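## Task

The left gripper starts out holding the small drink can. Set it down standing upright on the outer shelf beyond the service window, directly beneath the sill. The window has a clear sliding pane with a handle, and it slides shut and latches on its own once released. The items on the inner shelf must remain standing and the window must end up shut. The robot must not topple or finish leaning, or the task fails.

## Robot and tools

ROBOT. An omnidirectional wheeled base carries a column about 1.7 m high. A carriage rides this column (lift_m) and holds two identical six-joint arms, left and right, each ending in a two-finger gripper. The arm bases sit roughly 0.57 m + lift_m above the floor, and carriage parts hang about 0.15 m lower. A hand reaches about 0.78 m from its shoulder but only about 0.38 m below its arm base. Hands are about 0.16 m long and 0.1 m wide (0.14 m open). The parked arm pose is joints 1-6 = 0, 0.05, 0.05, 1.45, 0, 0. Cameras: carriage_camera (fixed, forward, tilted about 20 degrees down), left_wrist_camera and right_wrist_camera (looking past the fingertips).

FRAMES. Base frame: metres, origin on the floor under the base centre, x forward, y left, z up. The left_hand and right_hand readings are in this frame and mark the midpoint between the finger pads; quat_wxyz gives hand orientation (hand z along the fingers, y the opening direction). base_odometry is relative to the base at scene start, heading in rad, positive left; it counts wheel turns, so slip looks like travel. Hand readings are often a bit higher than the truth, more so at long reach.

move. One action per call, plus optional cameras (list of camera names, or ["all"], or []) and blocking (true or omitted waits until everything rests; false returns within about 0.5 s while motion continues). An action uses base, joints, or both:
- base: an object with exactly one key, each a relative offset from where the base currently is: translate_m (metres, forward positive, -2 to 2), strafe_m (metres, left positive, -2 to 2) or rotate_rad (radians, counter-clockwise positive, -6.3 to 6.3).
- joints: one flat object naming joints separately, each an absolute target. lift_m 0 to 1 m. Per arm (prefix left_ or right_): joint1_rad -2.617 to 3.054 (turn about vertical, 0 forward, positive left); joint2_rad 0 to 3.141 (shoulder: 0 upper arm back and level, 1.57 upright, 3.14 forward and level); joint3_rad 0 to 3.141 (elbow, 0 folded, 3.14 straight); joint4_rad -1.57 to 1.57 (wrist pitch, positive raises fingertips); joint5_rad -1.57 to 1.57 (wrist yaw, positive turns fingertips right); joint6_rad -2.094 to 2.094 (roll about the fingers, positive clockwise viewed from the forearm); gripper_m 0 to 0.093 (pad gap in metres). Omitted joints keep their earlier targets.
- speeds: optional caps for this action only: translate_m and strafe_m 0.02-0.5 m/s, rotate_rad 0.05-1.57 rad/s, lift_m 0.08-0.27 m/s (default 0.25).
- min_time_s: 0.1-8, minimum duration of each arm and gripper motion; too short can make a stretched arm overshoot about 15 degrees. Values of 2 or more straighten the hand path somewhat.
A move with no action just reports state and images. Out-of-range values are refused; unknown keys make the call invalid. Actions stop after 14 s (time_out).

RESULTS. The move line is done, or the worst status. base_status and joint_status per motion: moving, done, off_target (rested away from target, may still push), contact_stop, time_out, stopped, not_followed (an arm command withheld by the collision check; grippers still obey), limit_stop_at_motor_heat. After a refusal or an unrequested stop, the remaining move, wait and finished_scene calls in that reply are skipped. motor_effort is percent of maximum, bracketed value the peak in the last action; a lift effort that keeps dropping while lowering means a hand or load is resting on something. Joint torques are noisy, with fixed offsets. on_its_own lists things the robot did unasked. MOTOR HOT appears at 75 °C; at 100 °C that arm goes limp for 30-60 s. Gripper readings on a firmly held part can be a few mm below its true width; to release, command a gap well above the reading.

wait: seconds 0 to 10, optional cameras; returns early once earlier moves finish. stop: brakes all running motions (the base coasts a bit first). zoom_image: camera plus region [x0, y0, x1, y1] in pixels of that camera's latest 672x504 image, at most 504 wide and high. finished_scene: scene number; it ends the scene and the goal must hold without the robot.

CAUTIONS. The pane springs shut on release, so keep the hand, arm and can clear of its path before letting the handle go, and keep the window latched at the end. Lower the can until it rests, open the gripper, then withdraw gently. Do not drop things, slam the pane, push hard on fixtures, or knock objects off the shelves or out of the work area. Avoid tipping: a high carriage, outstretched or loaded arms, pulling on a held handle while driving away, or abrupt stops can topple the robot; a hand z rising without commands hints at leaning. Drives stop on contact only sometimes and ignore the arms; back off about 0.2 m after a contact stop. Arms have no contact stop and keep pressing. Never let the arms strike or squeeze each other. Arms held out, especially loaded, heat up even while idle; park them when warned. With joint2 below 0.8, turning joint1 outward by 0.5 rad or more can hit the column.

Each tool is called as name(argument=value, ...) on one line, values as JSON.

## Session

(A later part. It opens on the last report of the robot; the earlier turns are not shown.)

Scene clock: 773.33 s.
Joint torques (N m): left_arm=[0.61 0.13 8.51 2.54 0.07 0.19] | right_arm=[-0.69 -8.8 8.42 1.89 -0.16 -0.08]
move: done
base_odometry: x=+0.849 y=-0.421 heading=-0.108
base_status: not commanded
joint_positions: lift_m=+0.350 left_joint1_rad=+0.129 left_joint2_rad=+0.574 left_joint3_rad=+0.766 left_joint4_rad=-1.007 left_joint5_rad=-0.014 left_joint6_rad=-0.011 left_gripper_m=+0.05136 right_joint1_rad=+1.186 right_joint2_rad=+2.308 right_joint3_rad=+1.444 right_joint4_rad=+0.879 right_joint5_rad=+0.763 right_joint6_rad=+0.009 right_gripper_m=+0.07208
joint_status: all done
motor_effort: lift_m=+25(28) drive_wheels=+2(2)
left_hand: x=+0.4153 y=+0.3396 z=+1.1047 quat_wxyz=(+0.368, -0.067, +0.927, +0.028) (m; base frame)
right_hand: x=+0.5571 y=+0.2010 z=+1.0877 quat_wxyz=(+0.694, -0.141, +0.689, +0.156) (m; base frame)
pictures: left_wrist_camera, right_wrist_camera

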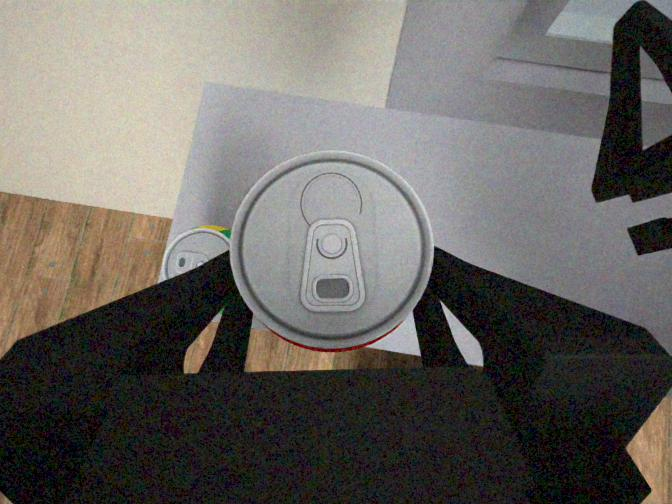

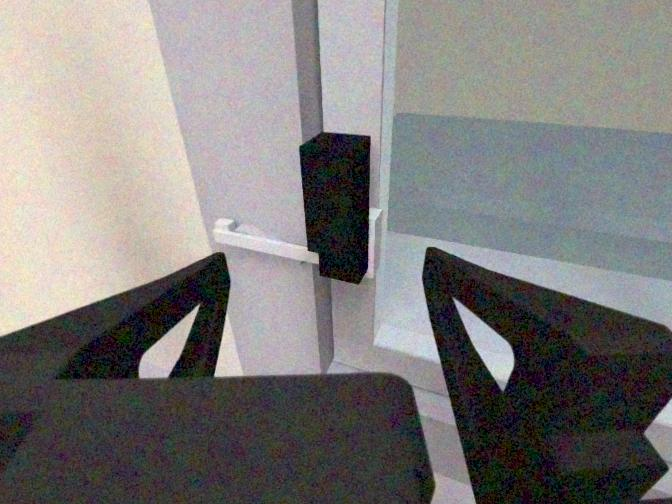

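move(joints={"right_joint1_rad": 1.116, "right_joint2_rad": 2.443, "right_joint3_rad": 1.696, "right_joint4_rad": 0.77, "right_joint5_rad": 0.692, "right_joint6_rad": 0.0}, min_time_s=1.5, cameras=["right_wrist_camera", "left_wrist_camera", "carriage_camera"])

zoom_image(camera="right_wrist_camera", region=[150, 150, 490, 405])

Scene clock: 782.07 s.
Joint torques (N m): left_arm=[0.53 0.1 8.44 2.54 0.06 0.23] | right_arm=[-0.88 -9.61 8.8 1.94 -0.13 -0.08]
move: done
base_odometry: x=+0.849 y=-0.421 heading=-0.108
base_status: not commanded
joint_positions: lift_m=+0.350 left_joint1_rad=+0.129 left_joint2_rad=+0.574 left_joint3_rad=+0.766 left_joint4_rad=-1.008 left_joint5_rad=-0.014 left_joint6_rad=-0.011 left_gripper_m=+0.05136 right_joint1_rad=+1.124 right_joint2_rad=+2.423 right_joint3_rad=+1.663 right_joint4_rad=+0.776 right_joint5_rad=+0.700 right_joint6_rad=+0.009 right_gripper_m=+0.07208
joint_status: all done
motor_effort: lift_m=+27(29) drive_wheels=+2(2)
left_hand: x=+0.4152 y=+0.3396 z=+1.1047 quat_wxyz=(+0.368, -0.067, +0.927, +0.028) (m; base frame)
right_hand: x=+0.5993 y=+0.2212 z=+1.0878 quat_wxyz=(+0.694, -0.141, +0.688, +0.156) (m; base frame)
pictures: carriage_camera, left_wrist_camera, right_wrist_camera

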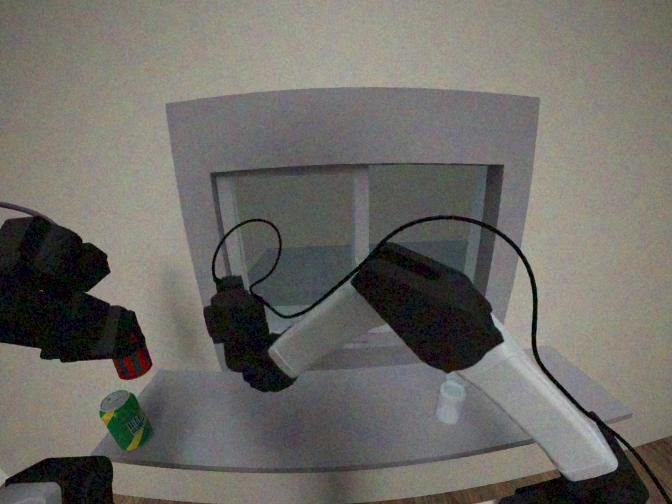

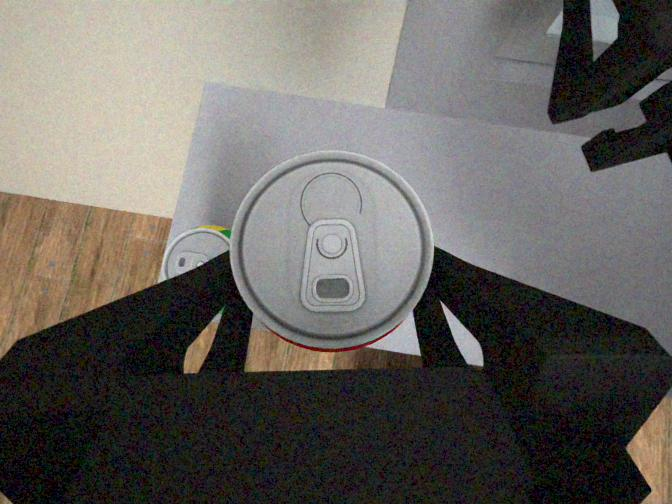

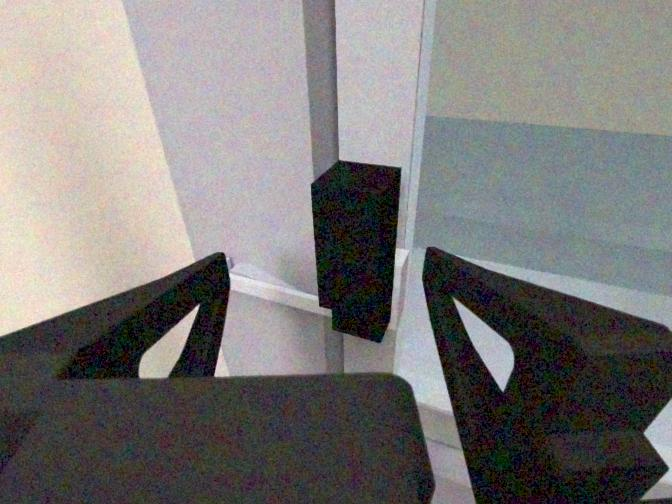

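Scaled by 1.482 from the camera's 672x504 image, which has a finer 960x720 frame.

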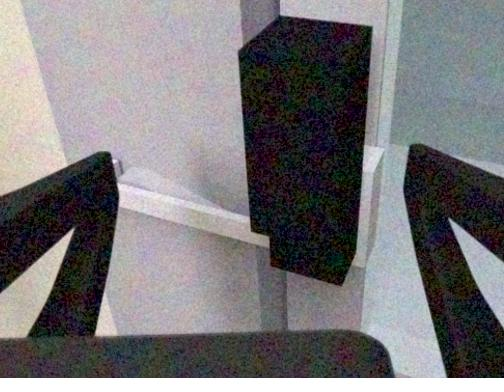

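move(joints={"right_joint1_rad": 1.103, "right_joint2_rad": 2.465, "right_joint3_rad": 1.747, "right_joint4_rad": 0.737, "right_joint5_rad": 0.668, "right_joint6_rad": 0.0}, min_time_s=1.0, cameras=["right_wrist_camera"])

move(joints={"right_joint1_rad": 1.074, "right_joint2_rad": 2.372, "right_joint3_rad": 1.572, "right_joint4_rad": 0.82, "right_joint5_rad": 0.64, "right_joint6_rad": 0.0}, min_time_s=1.0, cameras=["right_wrist_camera", "left_wrist_camera"])

Scene clock: 816.93 s.
Joint torques (N m): left_arm=[0.65 -0.02 8.53 2.56 0.09 0.17] | right_arm=[-0.9 -9.76 8.91 1.92 -0.08 -0.08]
move: done
base_odometry: x=+0.849 y=-0.421 heading=-0.108
base_status: not commanded
joint_positions: lift_m=+0.350 left_joint1_rad=+0.129 left_joint2_rad=+0.574 left_joint3_rad=+0.766 left_joint4_rad=-1.008 left_joint5_rad=-0.014 left_joint6_rad=-0.011 left_gripper_m=+0.05136 right_joint1_rad=+1.111 right_joint2_rad=+2.445 right_joint3_rad=+1.714 right_joint4_rad=+0.743 right_joint5_rad=+0.676 right_joint6_rad=+0.009 right_gripper_m=+0.07208
joint_status: all done
motor_effort: lift_m=+29(29) drive_wheels=+2(2)
left_hand: x=+0.4152 y=+0.3396 z=+1.1047 quat_wxyz=(+0.368, -0.067, +0.927, +0.028) (m; base frame)
right_hand: x=+0.6077 y=+0.2266 z=+1.0891 quat_wxyz=(+0.692, -0.146, +0.688, +0.159) (m; base frame)
pictures: right_wrist_camera

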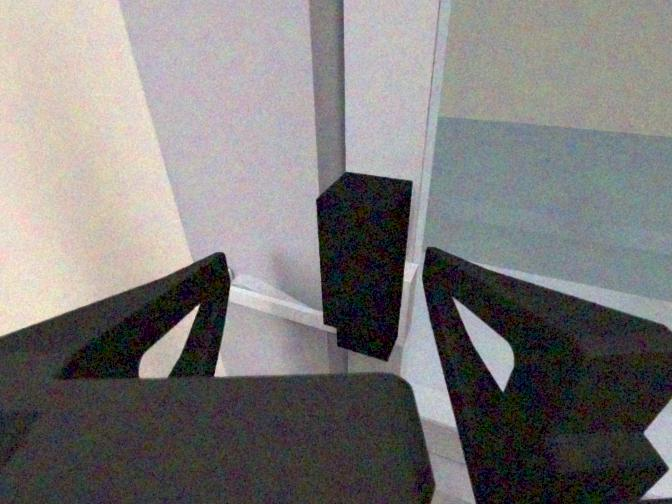

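Scene clock: 818.27 s.
Joint torques (N m): left_arm=[0.42 0.06 8.42 2.53 0.08 0.2] | right_arm=[-0.79 -14.63 4.86 2.16 -0.12 -0.08]
move: done
base_odometry: x=+0.849 y=-0.421 heading=-0.108
base_status: not commanded
joint_positions: lift_m=+0.350 left_joint1_rad=+0.129 left_joint2_rad=+0.574 left_joint3_rad=+0.766 left_joint4_rad=-1.008 left_joint5_rad=-0.013 left_joint6_rad=-0.011 left_gripper_m=+0.05136 right_joint1_rad=+1.082 right_joint2_rad=+2.420 right_joint3_rad=+1.588 right_joint4_rad=+0.808 right_joint5_rad=+0.648 right_joint6_rad=+0.009 right_gripper_m=+0.07208
joint_status: all done
motor_effort: lift_m=+27(29) drive_wheels=+2(2)
left_hand: x=+0.4152 y=+0.3395 z=+1.1047 quat_wxyz=(+0.368, -0.067, +0.927, +0.028) (m; base frame)
right_hand: x=+0.6133 y=+0.2038 z=+1.0649 quat_wxyz=(+0.684, -0.155, +0.697, +0.149) (m; base frame)
pictures: left_wrist_camera, right_wrist_camera

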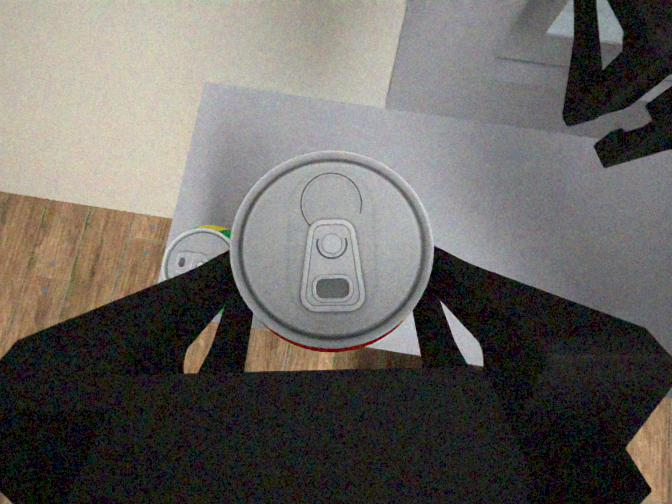

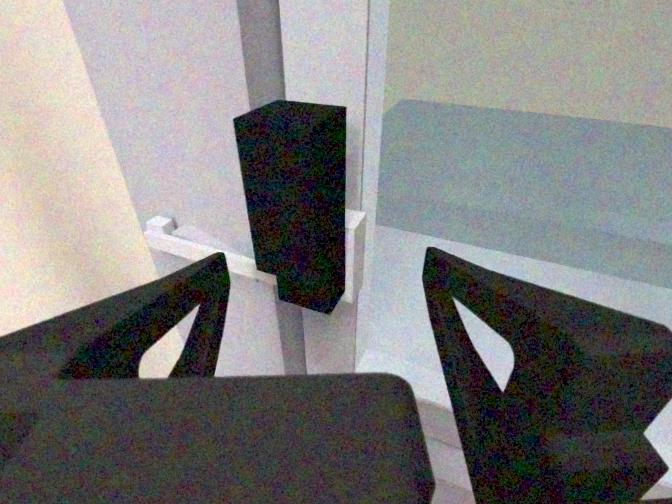

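move(joints={"right_joint1_rad": 1.074, "right_joint2_rad": 2.322, "right_joint3_rad": 1.555, "right_joint4_rad": 0.825, "right_joint5_rad": 0.64, "right_joint6_rad": 0.0}, min_time_s=0.8, cameras=["right_wrist_camera"])

move(joints={"right_joint1_rad": 1.043, "right_joint2_rad": 2.227, "right_joint3_rad": 1.371, "right_joint4_rad": 0.898, "right_joint5_rad": 0.606, "right_joint6_rad": 0.0}, min_time_s=1.2, cameras=["right_wrist_camera", "carriage_camera"])

Scene clock: 832.43 s.
Joint torques (N m): left_arm=[0.51 0.01 8.57 2.55 0.04 0.2] | right_arm=[-0.83 -14.27 4.78 2.12 -0.1 -0.08]
move: done
base_odometry: x=+0.849 y=-0.421 heading=-0.108
base_status: not commanded
joint_positions: lift_m=+0.350 left_joint1_rad=+0.129 left_joint2_rad=+0.574 left_joint3_rad=+0.766 left_joint4_rad=-1.008 left_joint5_rad=-0.013 left_joint6_rad=-0.011 left_gripper_m=+0.05136 right_joint1_rad=+1.082 right_joint2_rad=+2.369 right_joint3_rad=+1.570 right_joint4_rad=+0.815 right_joint5_rad=+0.647 right_joint6_rad=+0.009 right_gripper_m=+0.07208
joint_status: all done
motor_effort: lift_m=+26(28) drive_wheels=+2(2)
left_hand: x=+0.4152 y=+0.3395 z=+1.1047 quat_wxyz=(+0.368, -0.067, +0.927, +0.028) (m; base frame)
right_hand: x=+0.6111 y=+0.2000 z=+1.0903 quat_wxyz=(+0.694, -0.145, +0.687, +0.160) (m; base frame)
pictures: right_wrist_camera

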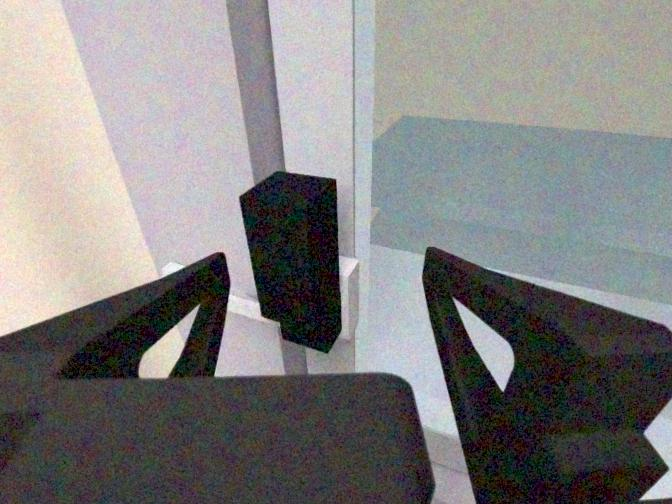

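Scene clock: 833.93 s.
Joint torques (N m): left_arm=[0.54 0.09 8.49 2.55 0.08 0.19] | right_arm=[-0.91 -13.63 4.56 2.21 -0.06 -0.08]
move: done
base_odometry: x=+0.849 y=-0.421 heading=-0.108
base_status: not commanded
joint_positions: lift_m=+0.350 left_joint1_rad=+0.129 left_joint2_rad=+0.574 left_joint3_rad=+0.766 left_joint4_rad=-1.008 left_joint5_rad=-0.013 left_joint6_rad=-0.011 left_gripper_m=+0.05136 right_joint1_rad=+1.052 right_joint2_rad=+2.275 right_joint3_rad=+1.386 right_joint4_rad=+0.885 right_joint5_rad=+0.614 right_joint6_rad=+0.009 right_gripper_m=+0.07208
joint_status: all done
motor_effort: lift_m=+26(28) drive_wheels=+2(2)
left_hand: x=+0.4152 y=+0.3395 z=+1.1047 quat_wxyz=(+0.368, -0.067, +0.927, +0.028) (m; base frame)
right_hand: x=+0.6086 y=+0.1663 z=+1.0842 quat_wxyz=(+0.689, -0.151, +0.692, +0.155) (m; base frame)
pictures: carriage_camera, right_wrist_camera

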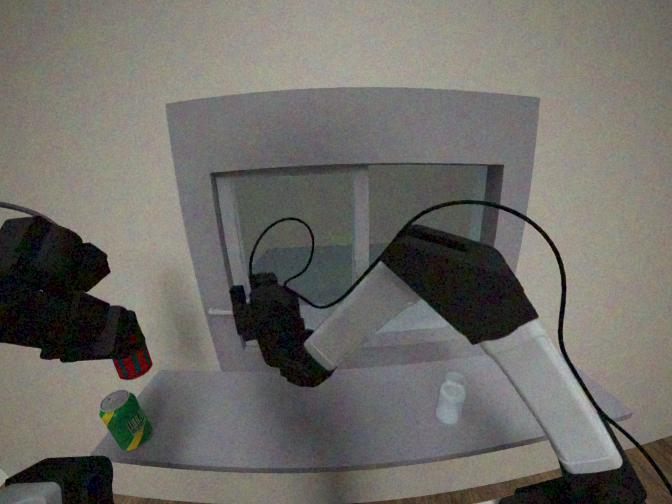

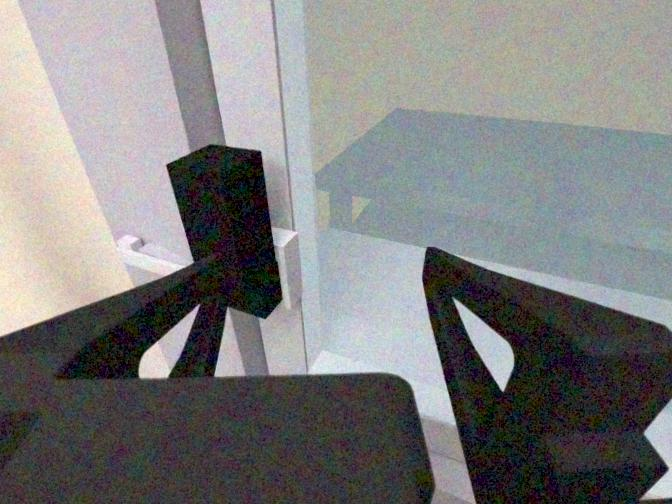

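move(joints={"right_joint1_rad": 1.224, "right_joint2_rad": 2.313, "right_joint3_rad": 1.462, "right_joint4_rad": 0.86, "right_joint5_rad": 0.911, "right_joint6_rad": 0.0, "right_gripper_m": 0.062}, min_time_s=1.2)

move(joints={"right_joint1_rad": 1.230, "right_joint2_rad": 2.531, "right_joint3_rad": 1.876, "right_joint4_rad": 0.664, "right_joint5_rad": 1.056, "right_joint6_rad": 0.0}, min_time_s=1.5, cameras=["right_wrist_camera", "left_wrist_camera"])

Scene clock: 889.30 s.
Joint torques (N m): left_arm=[0.5 0.2 8.46 2.54 0.08 0.18] | right_arm=[0.43 -8.87 8.31 1.84 0.05 -0.09]
move: done
MOTOR HOT: joint 2 (shoulder) of the right arm reports 79 °C; the controller stops that arm at 100 °C. To cool a motor, set the load down, stop pushing, or move to a pose that needs little force.
base_odometry: x=+0.849 y=-0.421 heading=-0.108
base_status: not commanded
joint_positions: lift_m=+0.350 left_joint1_rad=+0.129 left_joint2_rad=+0.574 left_joint3_rad=+0.766 left_joint4_rad=-1.008 left_joint5_rad=-0.013 left_joint6_rad=-0.011 left_gripper_m=+0.05136 right_joint1_rad=+1.217 right_joint2_rad=+2.296 right_joint3_rad=+1.431 right_joint4_rad=+0.865 right_joint5_rad=+0.902 right_joint6_rad=+0.009 right_gripper_m=+0.06209
joint_status: all done
motor_effort: lift_m=+25(28) drive_wheels=+2(2)
left_hand: x=+0.4152 y=+0.3395 z=+1.1047 quat_wxyz=(+0.368, -0.067, +0.927, +0.028) (m; base frame)
right_hand: x=+0.5493 y=+0.1865 z=+1.0861 quat_wxyz=(+0.698, -0.108, +0.699, +0.114) (m; base frame)
pictures: none

Scene clock: 891.10 s.
Joint torques (N m): left_arm=[0.49 0.08 8.46 2.55 0.08 0.22] | right_arm=[0.51 -10.06 8.9 1.73 0.06 -0.08]
move: done
MOTOR HOT: still on. Joint 2 (shoulder) of the right arm reports 79 °C.
base_odometry: x=+0.849 y=-0.421 heading=-0.108
base_status: not commanded
joint_positions: lift_m=+0.350 left_joint1_rad=+0.129 left_joint2_rad=+0.574 left_joint3_rad=+0.766 left_joint4_rad=-1.008 left_joint5_rad=-0.013 left_joint6_rad=-0.011 left_gripper_m=+0.05136 right_joint1_rad=+1.222 right_joint2_rad=+2.511 right_joint3_rad=+1.843 right_joint4_rad=+0.671 right_joint5_rad=+1.047 right_joint6_rad=+0.009 right_gripper_m=+0.06209
joint_status: all done
motor_effort: lift_m=+26(28) drive_wheels=+2(2)
left_hand: x=+0.4152 y=+0.3394 z=+1.1047 quat_wxyz=(+0.368, -0.067, +0.927, +0.028) (m; base frame)
right_hand: x=+0.5746 y=+0.2227 z=+1.0875 quat_wxyz=(+0.704, -0.058, +0.704, +0.066) (m; base frame)
pictures: left_wrist_camera, right_wrist_camera

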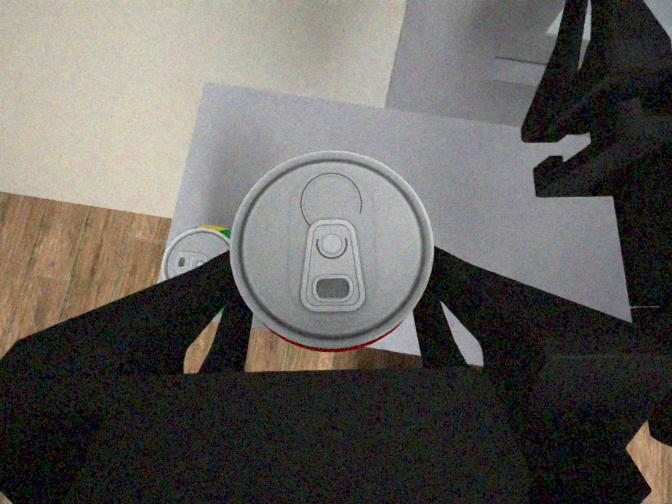

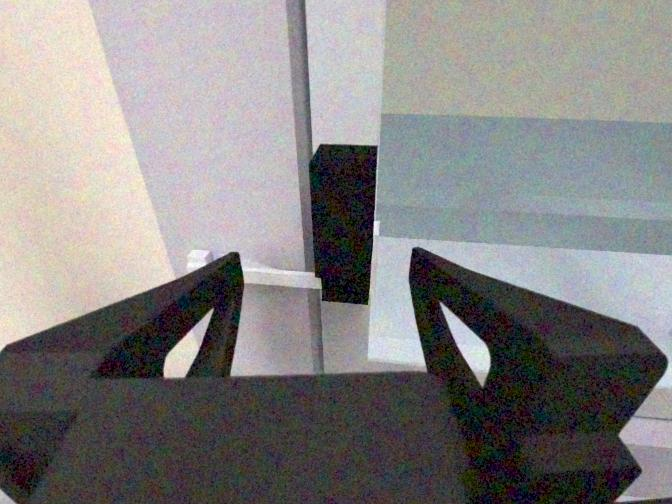

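move(joints={"right_joint1_rad": 0.0, "right_joint2_rad": 0.05, "right_joint3_rad": 0.05, "right_joint4_rad": 1.45, "right_joint5_rad": 0.0, "right_joint6_rad": 0.0}, min_time_s=2.5, cameras=["carriage_camera", "left_wrist_camera"])

Scene clock: 901.93 s.
Joint torques (N m): left_arm=[0.54 0.09 8.46 2.58 0.03 0.19] | right_arm=[-0.96 2.66 3.82 -0.24 -0.15 -0.06]
move: done
MOTOR HOT: still on. Joint 2 (shoulder) of the right arm reports 78 °C.
base_odometry: x=+0.849 y=-0.421 heading=-0.108
base_status: not commanded
joint_positions: lift_m=+0.350 left_joint1_rad=+0.129 left_joint2_rad=+0.574 left_joint3_rad=+0.767 left_joint4_rad=-1.011 left_joint5_rad=-0.010 left_joint6_rad=-0.011 left_gripper_m=+0.05136 right_joint1_rad=+0.009 right_joint2_rad=+0.059 right_joint3_rad=+0.064 right_joint4_rad=+1.441 right_joint5_rad=+0.009 right_joint6_rad=+0.007 right_gripper_m=+0.06201
joint_status: all done
motor_effort: lift_m=+26(29) drive_wheels=+2(5)
left_hand: x=+0.4146 y=+0.3388 z=+1.1042 quat_wxyz=(+0.366, -0.067, +0.928, +0.026) (m; base frame)
right_hand: x=+0.2519 y=-0.3132 z=+1.3590 quat_wxyz=(+0.998, +0.005, +0.063, +0.008) (m; base frame)
pictures: carriage_camera, left_wrist_camera

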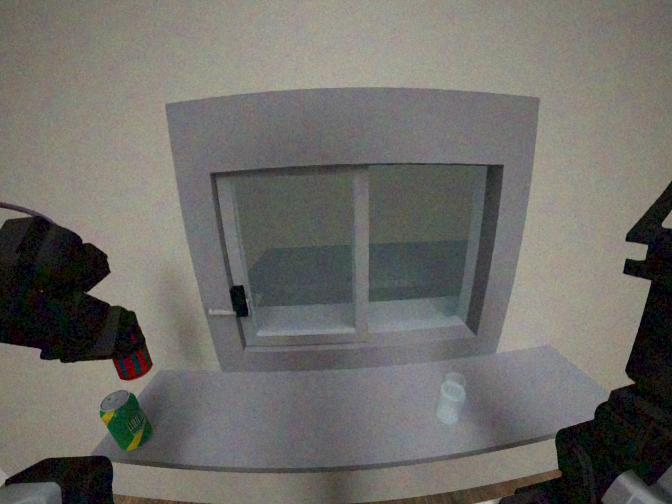

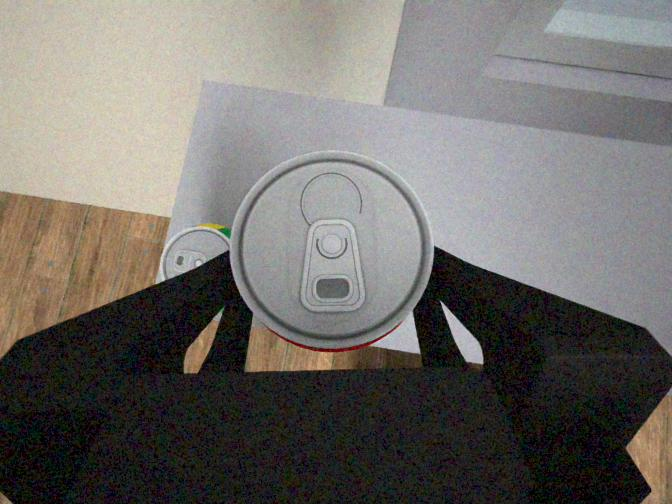

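move(joints={"right_joint1_rad": 1.224, "right_joint2_rad": 2.313, "right_joint3_rad": 1.462, "right_joint4_rad": 0.86, "right_joint5_rad": 0.911, "right_joint6_rad": 0.0, "right_gripper_m": 0.062}, min_time_s=2.5)

move(joints={"right_joint1_rad": 1.230, "right_joint2_rad": 2.531, "right_joint3_rad": 1.876, "right_joint4_rad": 0.664, "right_joint5_rad": 1.056, "right_joint6_rad": 0.0}, min_time_s=1.2)

move(joints={"right_joint1_rad": 1.170, "right_joint2_rad": 2.569, "right_joint3_rad": 1.947, "right_joint4_rad": 0.630, "right_joint5_rad": 0.995, "right_joint6_rad": 0.0}, min_time_s=1.0, cameras=["right_wrist_camera"])

Scene clock: 1040.50 s.
Joint torques (N m): left_arm=[0.58 0.1 8.65 2.61 0.02 0.17] | right_arm=[0.27 -9.03 8.34 1.9 0.03 -0.07]
move: done
MOTOR HOT: cleared for the motors of the right arm.
base_odometry: x=+0.849 y=-0.421 heading=-0.108
base_status: not commanded
joint_positions: lift_m=+0.350 left_joint1_rad=+0.129 left_joint2_rad=+0.574 left_joint3_rad=+0.767 left_joint4_rad=-1.012 left_joint5_rad=-0.009 left_joint6_rad=-0.011 left_gripper_m=+0.05136 right_joint1_rad=+1.219 right_joint2_rad=+2.299 right_joint3_rad=+1.431 right_joint4_rad=+0.862 right_joint5_rad=+0.901 right_joint6_rad=+0.007 right_gripper_m=+0.06201
joint_status: all done
motor_effort: lift_m=+25(29) drive_wheels=-4(4)
left_hand: x=+0.4146 y=+0.3387 z=+1.1042 quat_wxyz=(+0.366, -0.066, +0.928, +0.026) (m; base frame)
right_hand: x=+0.5484 y=+0.1873 z=+1.0842 quat_wxyz=(+0.697, -0.111, +0.700, +0.113) (m; base frame)
pictures: none

Scene clock: 1042.00 s.
Joint torques (N m): left_arm=[0.54 0.03 8.46 2.6 0.04 0.19] | right_arm=[0.44 -10.09 8.88 1.68 0.03 -0.07]
move: done
base_odometry: x=+0.849 y=-0.421 heading=-0.108
base_status: not commanded
joint_positions: lift_m=+0.350 left_joint1_rad=+0.129 left_joint2_rad=+0.574 left_joint3_rad=+0.767 left_joint4_rad=-1.012 left_joint5_rad=-0.009 left_joint6_rad=-0.011 left_gripper_m=+0.05136 right_joint1_rad=+1.223 right_joint2_rad=+2.511 right_joint3_rad=+1.843 right_joint4_rad=+0.671 right_joint5_rad=+1.047 right_joint6_rad=+0.007 right_gripper_m=+0.06201
joint_status: all done
motor_effort: lift_m=+28(28) drive_wheels=-4(4)
left_hand: x=+0.4146 y=+0.3387 z=+1.1042 quat_wxyz=(+0.366, -0.066, +0.928, +0.026) (m; base frame)
right_hand: x=+0.5741 y=+0.2231 z=+1.0878 quat_wxyz=(+0.705, -0.059, +0.704, +0.066) (m; base frame)
pictures: none

Scene clock: 1043.30 s.
Joint torques (N m): left_arm=[0.54 0.08 8.38 2.61 0.01 0.17] | right_arm=[-0.47 -10.28 9.01 1.77 -0.12 -0.07]
move: done
base_odometry: x=+0.849 y=-0.421 heading=-0.108
base_status: not commanded
joint_positions: lift_m=+0.350 left_joint1_rad=+0.129 left_joint2_rad=+0.574 left_joint3_rad=+0.767 left_joint4_rad=-1.012 left_joint5_rad=-0.009 left_joint6_rad=-0.011 left_gripper_m=+0.05136 right_joint1_rad=+1.173 right_joint2_rad=+2.548 right_joint3_rad=+1.913 right_joint4_rad=+0.636 right_joint5_rad=+1.004 right_joint6_rad=+0.007 right_gripper_m=+0.06201
joint_status: all done
motor_effort: lift_m=+25(28) drive_wheels=-4(4)
left_hand: x=+0.4146 y=+0.3387 z=+1.1042 quat_wxyz=(+0.366, -0.066, +0.928, +0.026) (m; base frame)
right_hand: x=+0.6026 y=+0.2206 z=+1.0870 quat_wxyz=(+0.705, -0.057, +0.705, +0.063) (m; base frame)
pictures: right_wrist_camera

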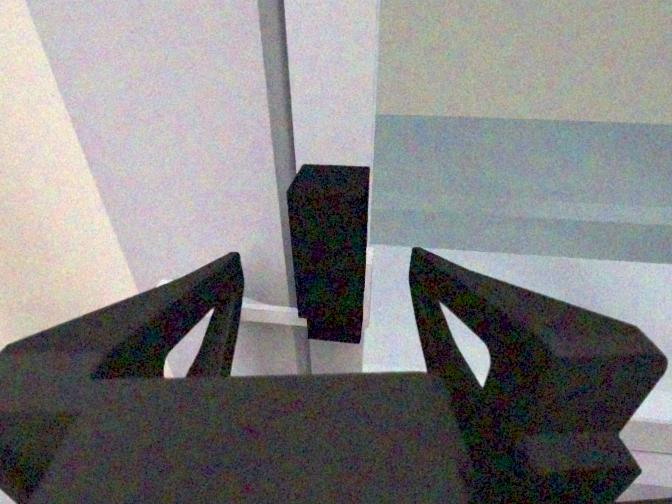

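move(cameras=["carriage_camera", "right_wrist_camera"])

Scene clock: 1063.63 s.
Joint torques (N m): left_arm=[0.46 -0.03 8.44 2.6 0.01 0.21] | right_arm=[-0.44 -10.26 8.99 1.76 -0.1 -0.07]
base_odometry: x=+0.849 y=-0.421 heading=-0.108
base_status: not commanded
joint_positions: lift_m=+0.350 left_joint1_rad=+0.129 left_joint2_rad=+0.574 left_joint3_rad=+0.767 left_joint4_rad=-1.012 left_joint5_rad=-0.009 left_joint6_rad=-0.011 left_gripper_m=+0.05136 right_joint1_rad=+1.173 right_joint2_rad=+2.548 right_joint3_rad=+1.913 right_joint4_rad=+0.636 right_joint5_rad=+1.003 right_joint6_rad=+0.007 right_gripper_m=+0.06201
joint_status: all done
motor_effort: lift_m=+26(28) drive_wheels=-4(4)
left_hand: x=+0.4146 y=+0.3387 z=+1.1042 quat_wxyz=(+0.366, -0.066, +0.928, +0.026) (m; base frame)
right_hand: x=+0.6026 y=+0.2207 z=+1.0869 quat_wxyz=(+0.704, -0.057, +0.705, +0.063) (m; base frame)
pictures: carriage_camera, right_wrist_camera

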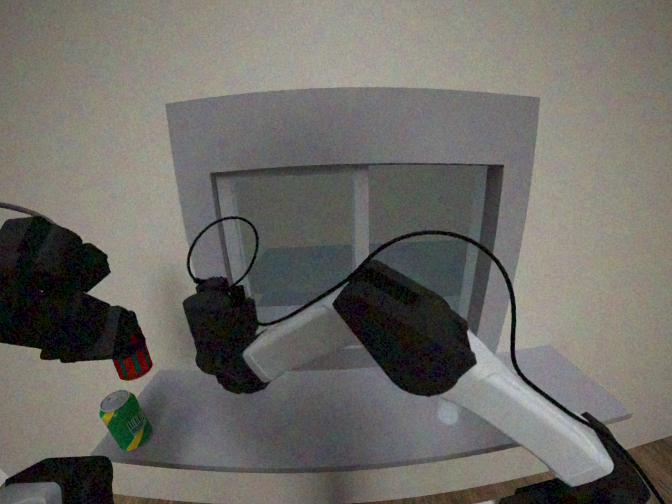

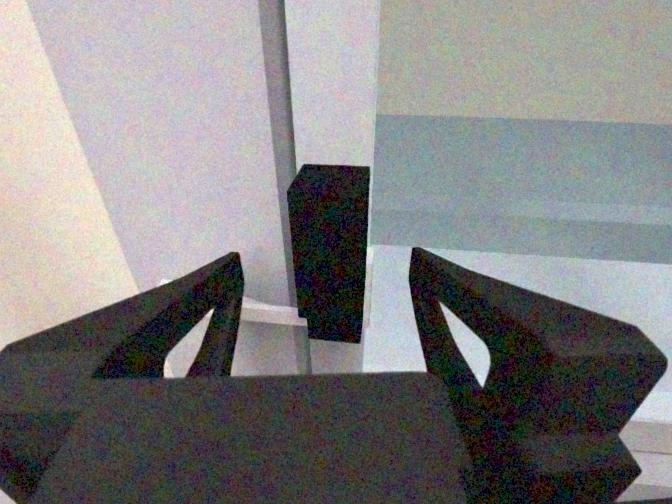

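zoom_image(camera="right_wrist_camera", region=[140, 120, 460, 380])

Scaled by 1.575 from the camera's 672x504 image, which has a finer 960x720 frame.

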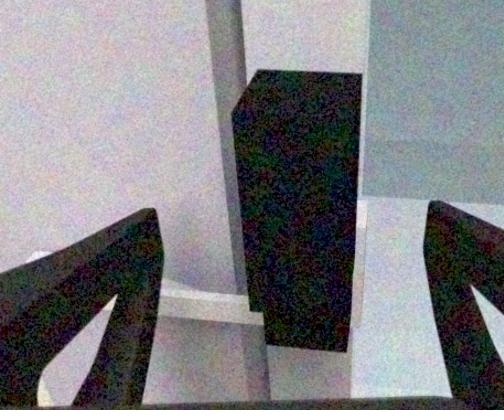

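move(joints={"right_joint1_rad": 1.128, "right_joint2_rad": 2.611, "right_joint3_rad": 2.031, "right_joint4_rad": 0.589, "right_joint5_rad": 0.954, "right_joint6_rad": 0.0}, min_time_s=1.0, cameras=["right_wrist_camera"])

Scene clock: 1071.10 s.
Joint torques (N m): left_arm=[0.59 0.09 8.55 2.6 0.01 0.17] | right_arm=[-0.59 -10.5 9.11 1.77 -0.11 -0.06]
move: done
base_odometry: x=+0.849 y=-0.421 heading=-0.108
base_status: not commanded
joint_positions: lift_m=+0.350 left_joint1_rad=+0.129 left_joint2_rad=+0.574 left_joint3_rad=+0.767 left_joint4_rad=-1.012 left_joint5_rad=-0.009 left_joint6_rad=-0.011 left_gripper_m=+0.05136 right_joint1_rad=+1.133 right_joint2_rad=+2.590 right_joint3_rad=+1.997 right_joint4_rad=+0.595 right_joint5_rad=+0.962 right_joint6_rad=+0.007 right_gripper_m=+0.06201
joint_status: all done
motor_effort: lift_m=+27(27) drive_wheels=-4(4)
left_hand: x=+0.4146 y=+0.3387 z=+1.1042 quat_wxyz=(+0.366, -0.066, +0.928, +0.026) (m; base frame)
right_hand: x=+0.6267 y=+0.2209 z=+1.0877 quat_wxyz=(+0.705, -0.057, +0.704, +0.064) (m; base frame)
pictures: right_wrist_camera

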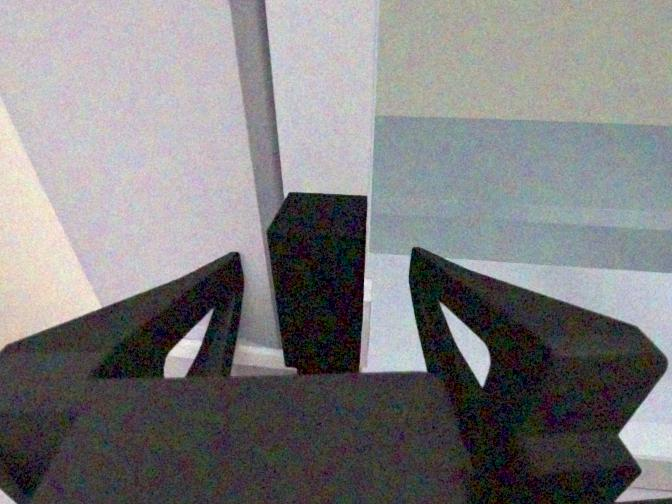

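move(joints={"right_joint1_rad": 1.103, "right_joint2_rad": 2.431, "right_joint3_rad": 1.756, "right_joint4_rad": 0.717, "right_joint5_rad": 0.928, "right_joint6_rad": 0.0}, min_time_s=1.5, cameras=["right_wrist_camera", "carriage_camera"])

Scene clock: 1076.93 s.
Joint torques (N m): left_arm=[0.58 0.13 8.38 2.59 0.03 0.2] | right_arm=[-1.51 -15.45 4.81 2.03 0.06 -0.07]
move: done
base_odometry: x=+0.849 y=-0.421 heading=-0.108
base_status: not commanded
joint_positions: lift_m=+0.350 left_joint1_rad=+0.129 left_joint2_rad=+0.574 left_joint3_rad=+0.767 left_joint4_rad=-1.012 left_joint5_rad=-0.009 left_joint6_rad=-0.011 left_gripper_m=+0.05136 right_joint1_rad=+1.119 right_joint2_rad=+2.484 right_joint3_rad=+1.772 right_joint4_rad=+0.705 right_joint5_rad=+0.921 right_joint6_rad=+0.007 right_gripper_m=+0.06201
joint_status: all done
motor_effort: lift_m=+26(27) drive_wheels=-4(4)
left_hand: x=+0.4146 y=+0.3387 z=+1.1041 quat_wxyz=(+0.366, -0.066, +0.928, +0.026) (m; base frame)
right_hand: x=+0.6207 y=+0.1970 z=+1.0819 quat_wxyz=(+0.702, -0.069, +0.705, +0.070) (m; base frame)
pictures: carriage_camera, right_wrist_camera

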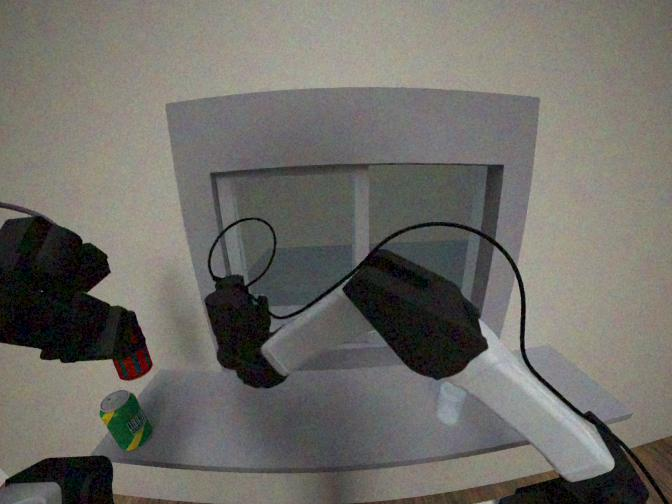

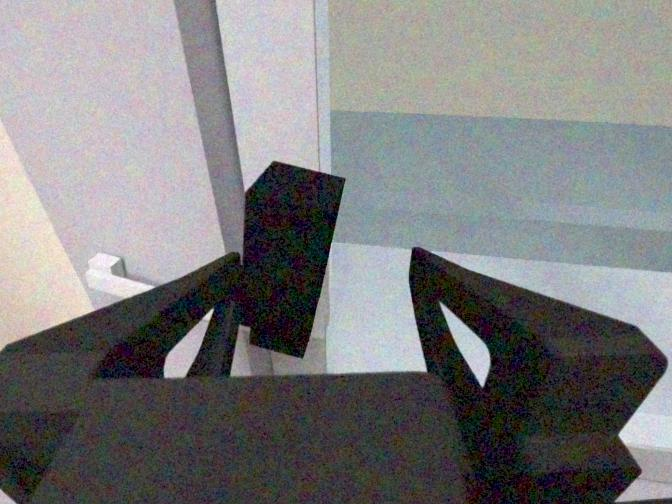

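move(joints={"right_joint1_rad": 1.066, "right_joint2_rad": 2.308, "right_joint3_rad": 1.522, "right_joint4_rad": 0.828, "right_joint5_rad": 0.892, "right_joint6_rad": 0.0}, min_time_s=1.5, cameras=["right_wrist_camera", "carriage_camera"])

Scene clock: 1083.57 s.
Joint torques (N m): left_arm=[0.47 0.08 8.47 2.6 0.04 0.17] | right_arm=[-1.51 -14.23 4.53 2 0.08 -0.07]
move: done
base_odometry: x=+0.849 y=-0.421 heading=-0.108
base_status: not commanded
joint_positions: lift_m=+0.350 left_joint1_rad=+0.129 left_joint2_rad=+0.574 left_joint3_rad=+0.767 left_joint4_rad=-1.012 left_joint5_rad=-0.009 left_joint6_rad=-0.011 left_gripper_m=+0.05136 right_joint1_rad=+1.082 right_joint2_rad=+2.356 right_joint3_rad=+1.539 right_joint4_rad=+0.820 right_joint5_rad=+0.883 right_joint6_rad=+0.007 right_gripper_m=+0.06201
joint_status: all done
motor_effort: lift_m=+23(28) drive_wheels=-4(4)
left_hand: x=+0.4146 y=+0.3387 z=+1.1041 quat_wxyz=(+0.366, -0.066, +0.928, +0.026) (m; base frame)
right_hand: x=+0.6216 y=+0.1569 z=+1.0858 quat_wxyz=(+0.704, -0.067, +0.703, +0.074) (m; base frame)
pictures: carriage_camera, right_wrist_camera

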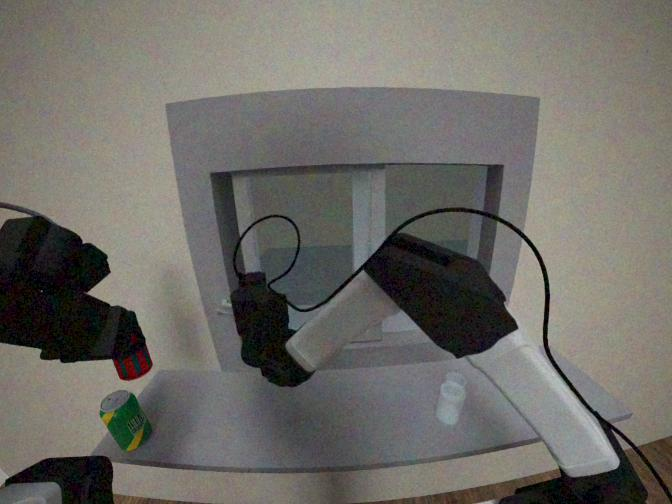

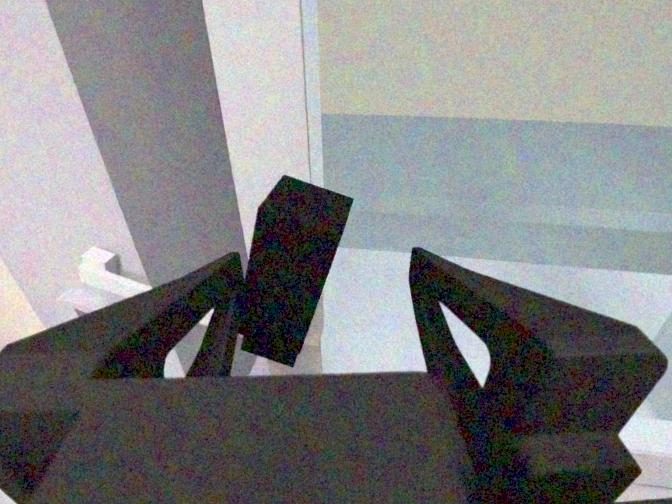

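move(joints={"right_joint1_rad": 1.025, "right_joint2_rad": 2.20, "right_joint3_rad": 1.322, "right_joint4_rad": 0.92, "right_joint5_rad": 0.85, "right_joint6_rad": 0.0}, min_time_s=1.5, cameras=["right_wrist_camera", "carriage_camera"])

move(joints={"right_joint1_rad": 0.976, "right_joint2_rad": 2.103, "right_joint3_rad": 1.146, "right_joint4_rad": 0.999, "right_joint5_rad": 0.802, "right_joint6_rad": 0.0}, min_time_s=1.5, cameras=["right_wrist_camera", "carriage_camera"])

Scene clock: 1090.23 s.
Joint torques (N m): left_arm=[0.62 -0.01 8.51 2.58 0.05 0.17] | right_arm=[-1.52 -13.07 4.31 1.98 0.07 -0.07]
move: done
base_odometry: x=+0.849 y=-0.421 heading=-0.108
base_status: not commanded
joint_positions: lift_m=+0.350 left_joint1_rad=+0.129 left_joint2_rad=+0.574 left_joint3_rad=+0.767 left_joint4_rad=-1.012 left_joint5_rad=-0.009 left_joint6_rad=-0.011 left_gripper_m=+0.05136 right_joint1_rad=+1.040 right_joint2_rad=+2.245 right_joint3_rad=+1.339 right_joint4_rad=+0.913 right_joint5_rad=+0.841 right_joint6_rad=+0.007 right_gripper_m=+0.06201
joint_status: all done
motor_effort: lift_m=+25(27) drive_wheels=-4(4)
left_hand: x=+0.4146 y=+0.3387 z=+1.1041 quat_wxyz=(+0.366, -0.066, +0.928, +0.026) (m; base frame)
right_hand: x=+0.6216 y=+0.1169 z=+1.0880 quat_wxyz=(+0.705, -0.066, +0.702, +0.075) (m; base frame)
pictures: carriage_camera, right_wrist_camera

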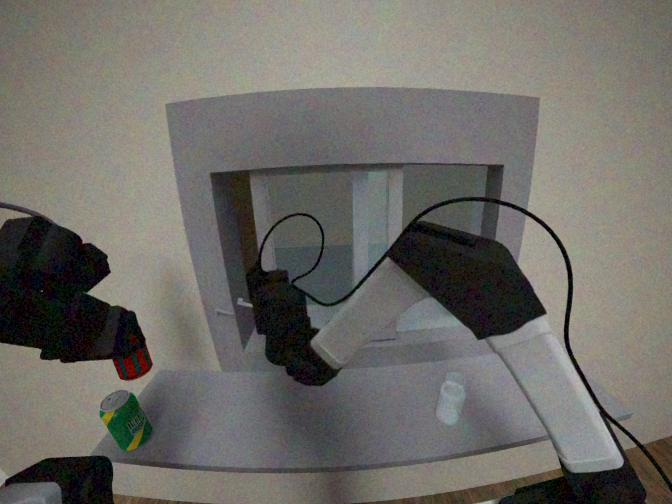

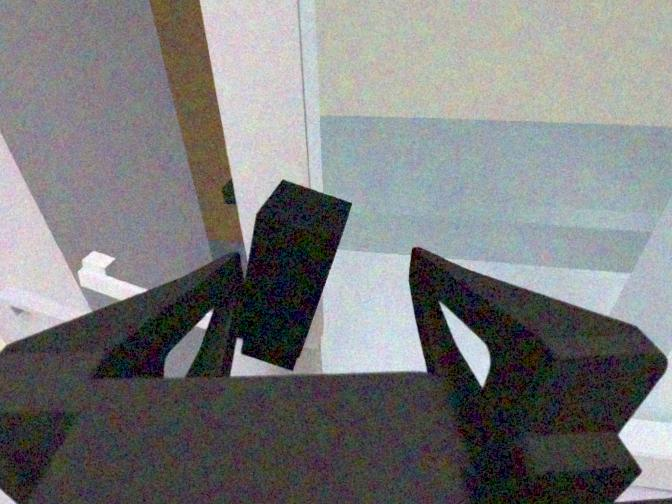

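Scene clock: 1092.03 s.
Joint torques (N m): left_arm=[0.64 0.02 8.43 2.57 0.03 0.17] | right_arm=[-1.47 -12 4.12 2.02 0.03 -0.07]
move: done
base_odometry: x=+0.849 y=-0.421 heading=-0.108
base_status: not commanded
joint_positions: lift_m=+0.350 left_joint1_rad=+0.129 left_joint2_rad=+0.574 left_joint3_rad=+0.767 left_joint4_rad=-1.012 left_joint5_rad=-0.009 left_joint6_rad=-0.011 left_gripper_m=+0.05136 right_joint1_rad=+0.991 right_joint2_rad=+2.144 right_joint3_rad=+1.163 right_joint4_rad=+0.992 right_joint5_rad=+0.794 right_joint6_rad=+0.007 right_gripper_m=+0.06201
joint_status: all done
motor_effort: lift_m=+28(28) drive_wheels=-4(4)
left_hand: x=+0.4146 y=+0.3387 z=+1.1041 quat_wxyz=(+0.366, -0.066, +0.928, +0.026) (m; base frame)
right_hand: x=+0.6222 y=+0.0764 z=+1.0898 quat_wxyz=(+0.706, -0.064, +0.702, +0.075) (m; base frame)
pictures: carriage_camera, right_wrist_camera

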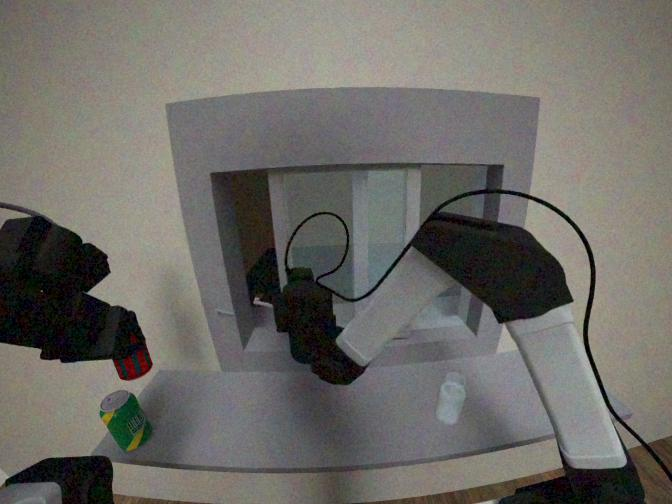

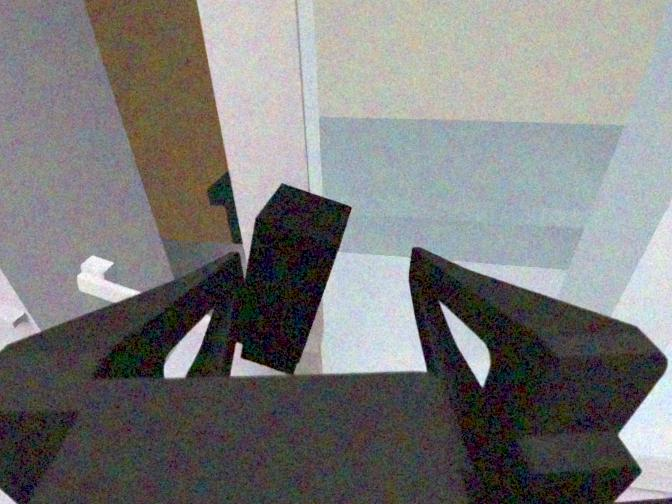

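move(joints={"right_joint1_rad": 0.908, "right_joint2_rad": 2.0, "right_joint3_rad": 0.968, "right_joint4_rad": 1.075, "right_joint5_rad": 0.698, "right_joint6_rad": 0.0}, min_time_s=1.5, cameras=["right_wrist_camera", "carriage_camera"])

move(joints={"right_joint1_rad": 0.818, "right_joint2_rad": 1.902, "right_joint3_rad": 0.804, "right_joint4_rad": 1.14, "right_joint5_rad": 0.556, "right_joint6_rad": 0.0}, min_time_s=1.5, cameras=["right_wrist_camera", "carriage_camera"])

Scene clock: 1099.97 s.
Joint torques (N m): left_arm=[0.46 0.09 8.5 2.6 0.02 0.18] | right_arm=[-1.44 -10.81 3.95 2.09 0.07 -0.07]
move: done
base_odometry: x=+0.849 y=-0.421 heading=-0.108
base_status: not commanded
joint_positions: lift_m=+0.350 left_joint1_rad=+0.129 left_joint2_rad=+0.574 left_joint3_rad=+0.767 left_joint4_rad=-1.012 left_joint5_rad=-0.009 left_joint6_rad=-0.011 left_gripper_m=+0.05136 right_joint1_rad=+0.923 right_joint2_rad=+2.037 right_joint3_rad=+0.984 right_joint4_rad=+1.068 right_joint5_rad=+0.690 right_joint6_rad=+0.007 right_gripper_m=+0.06201
joint_status: all done
motor_effort: lift_m=+25(28) drive_wheels=-4(4)
left_hand: x=+0.4146 y=+0.3387 z=+1.1041 quat_wxyz=(+0.366, -0.066, +0.928, +0.026) (m; base frame)
right_hand: x=+0.6219 y=+0.0363 z=+1.0918 quat_wxyz=(+0.706, -0.076, +0.699, +0.089) (m; base frame)
pictures: carriage_camera, right_wrist_camera

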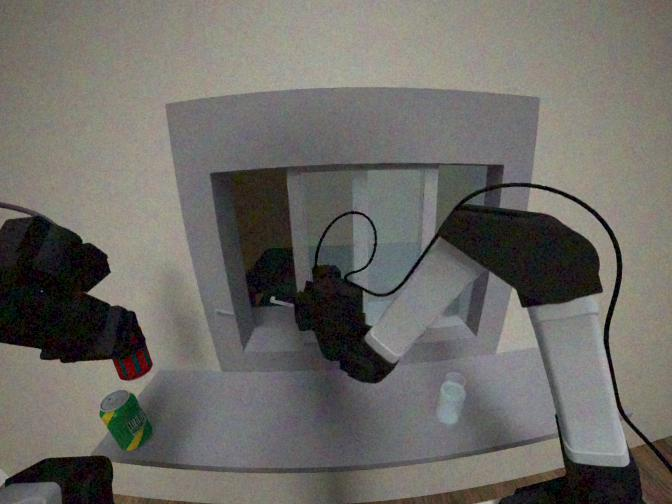

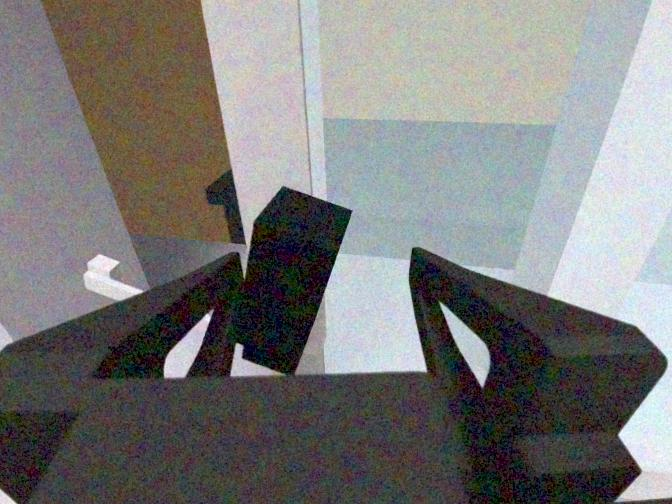

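Scene clock: 1101.77 s.
Joint torques (N m): left_arm=[0.55 0.18 8.47 2.6 0.04 0.17] | right_arm=[-1.43 -9.63 3.77 2.13 0.05 -0.07]
move: done
base_odometry: x=+0.849 y=-0.421 heading=-0.108
base_status: not commanded
joint_positions: lift_m=+0.350 left_joint1_rad=+0.129 left_joint2_rad=+0.574 left_joint3_rad=+0.767 left_joint4_rad=-1.012 left_joint5_rad=-0.009 left_joint6_rad=-0.011 left_gripper_m=+0.05136 right_joint1_rad=+0.833 right_joint2_rad=+1.936 right_joint3_rad=+0.820 right_joint4_rad=+1.134 right_joint5_rad=+0.548 right_joint6_rad=+0.007 right_gripper_m=+0.06201
joint_status: all done
motor_effort: lift_m=+27(28) drive_wheels=-4(4)
left_hand: x=+0.4146 y=+0.3387 z=+1.1041 quat_wxyz=(+0.366, -0.066, +0.928, +0.026) (m; base frame)
right_hand: x=+0.6222 y=-0.0043 z=+1.0931 quat_wxyz=(+0.704, -0.094, +0.695, +0.107) (m; base frame)
pictures: carriage_camera, right_wrist_camera

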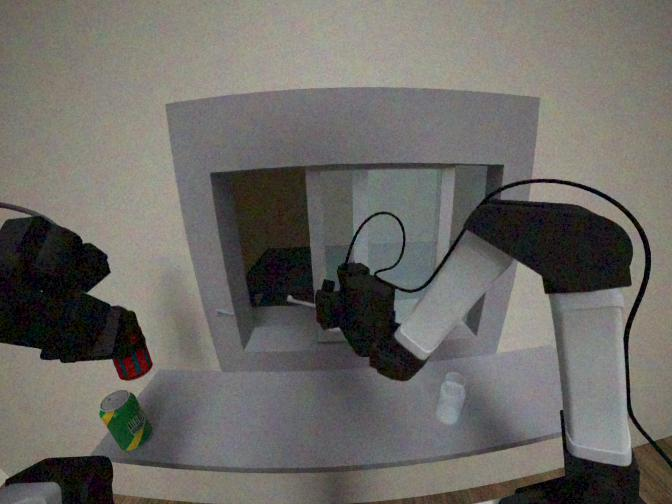

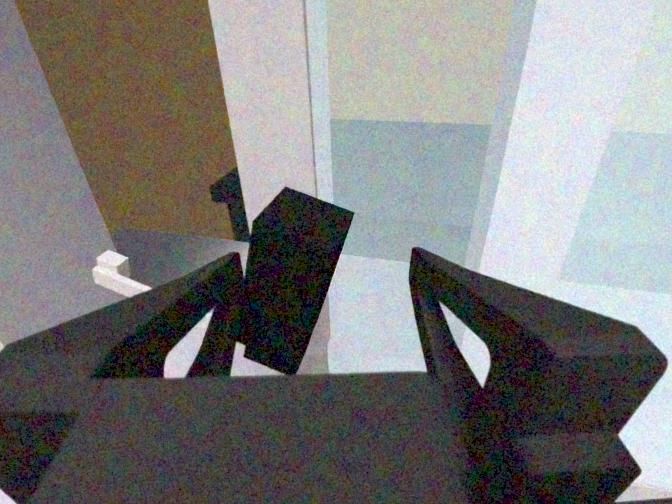

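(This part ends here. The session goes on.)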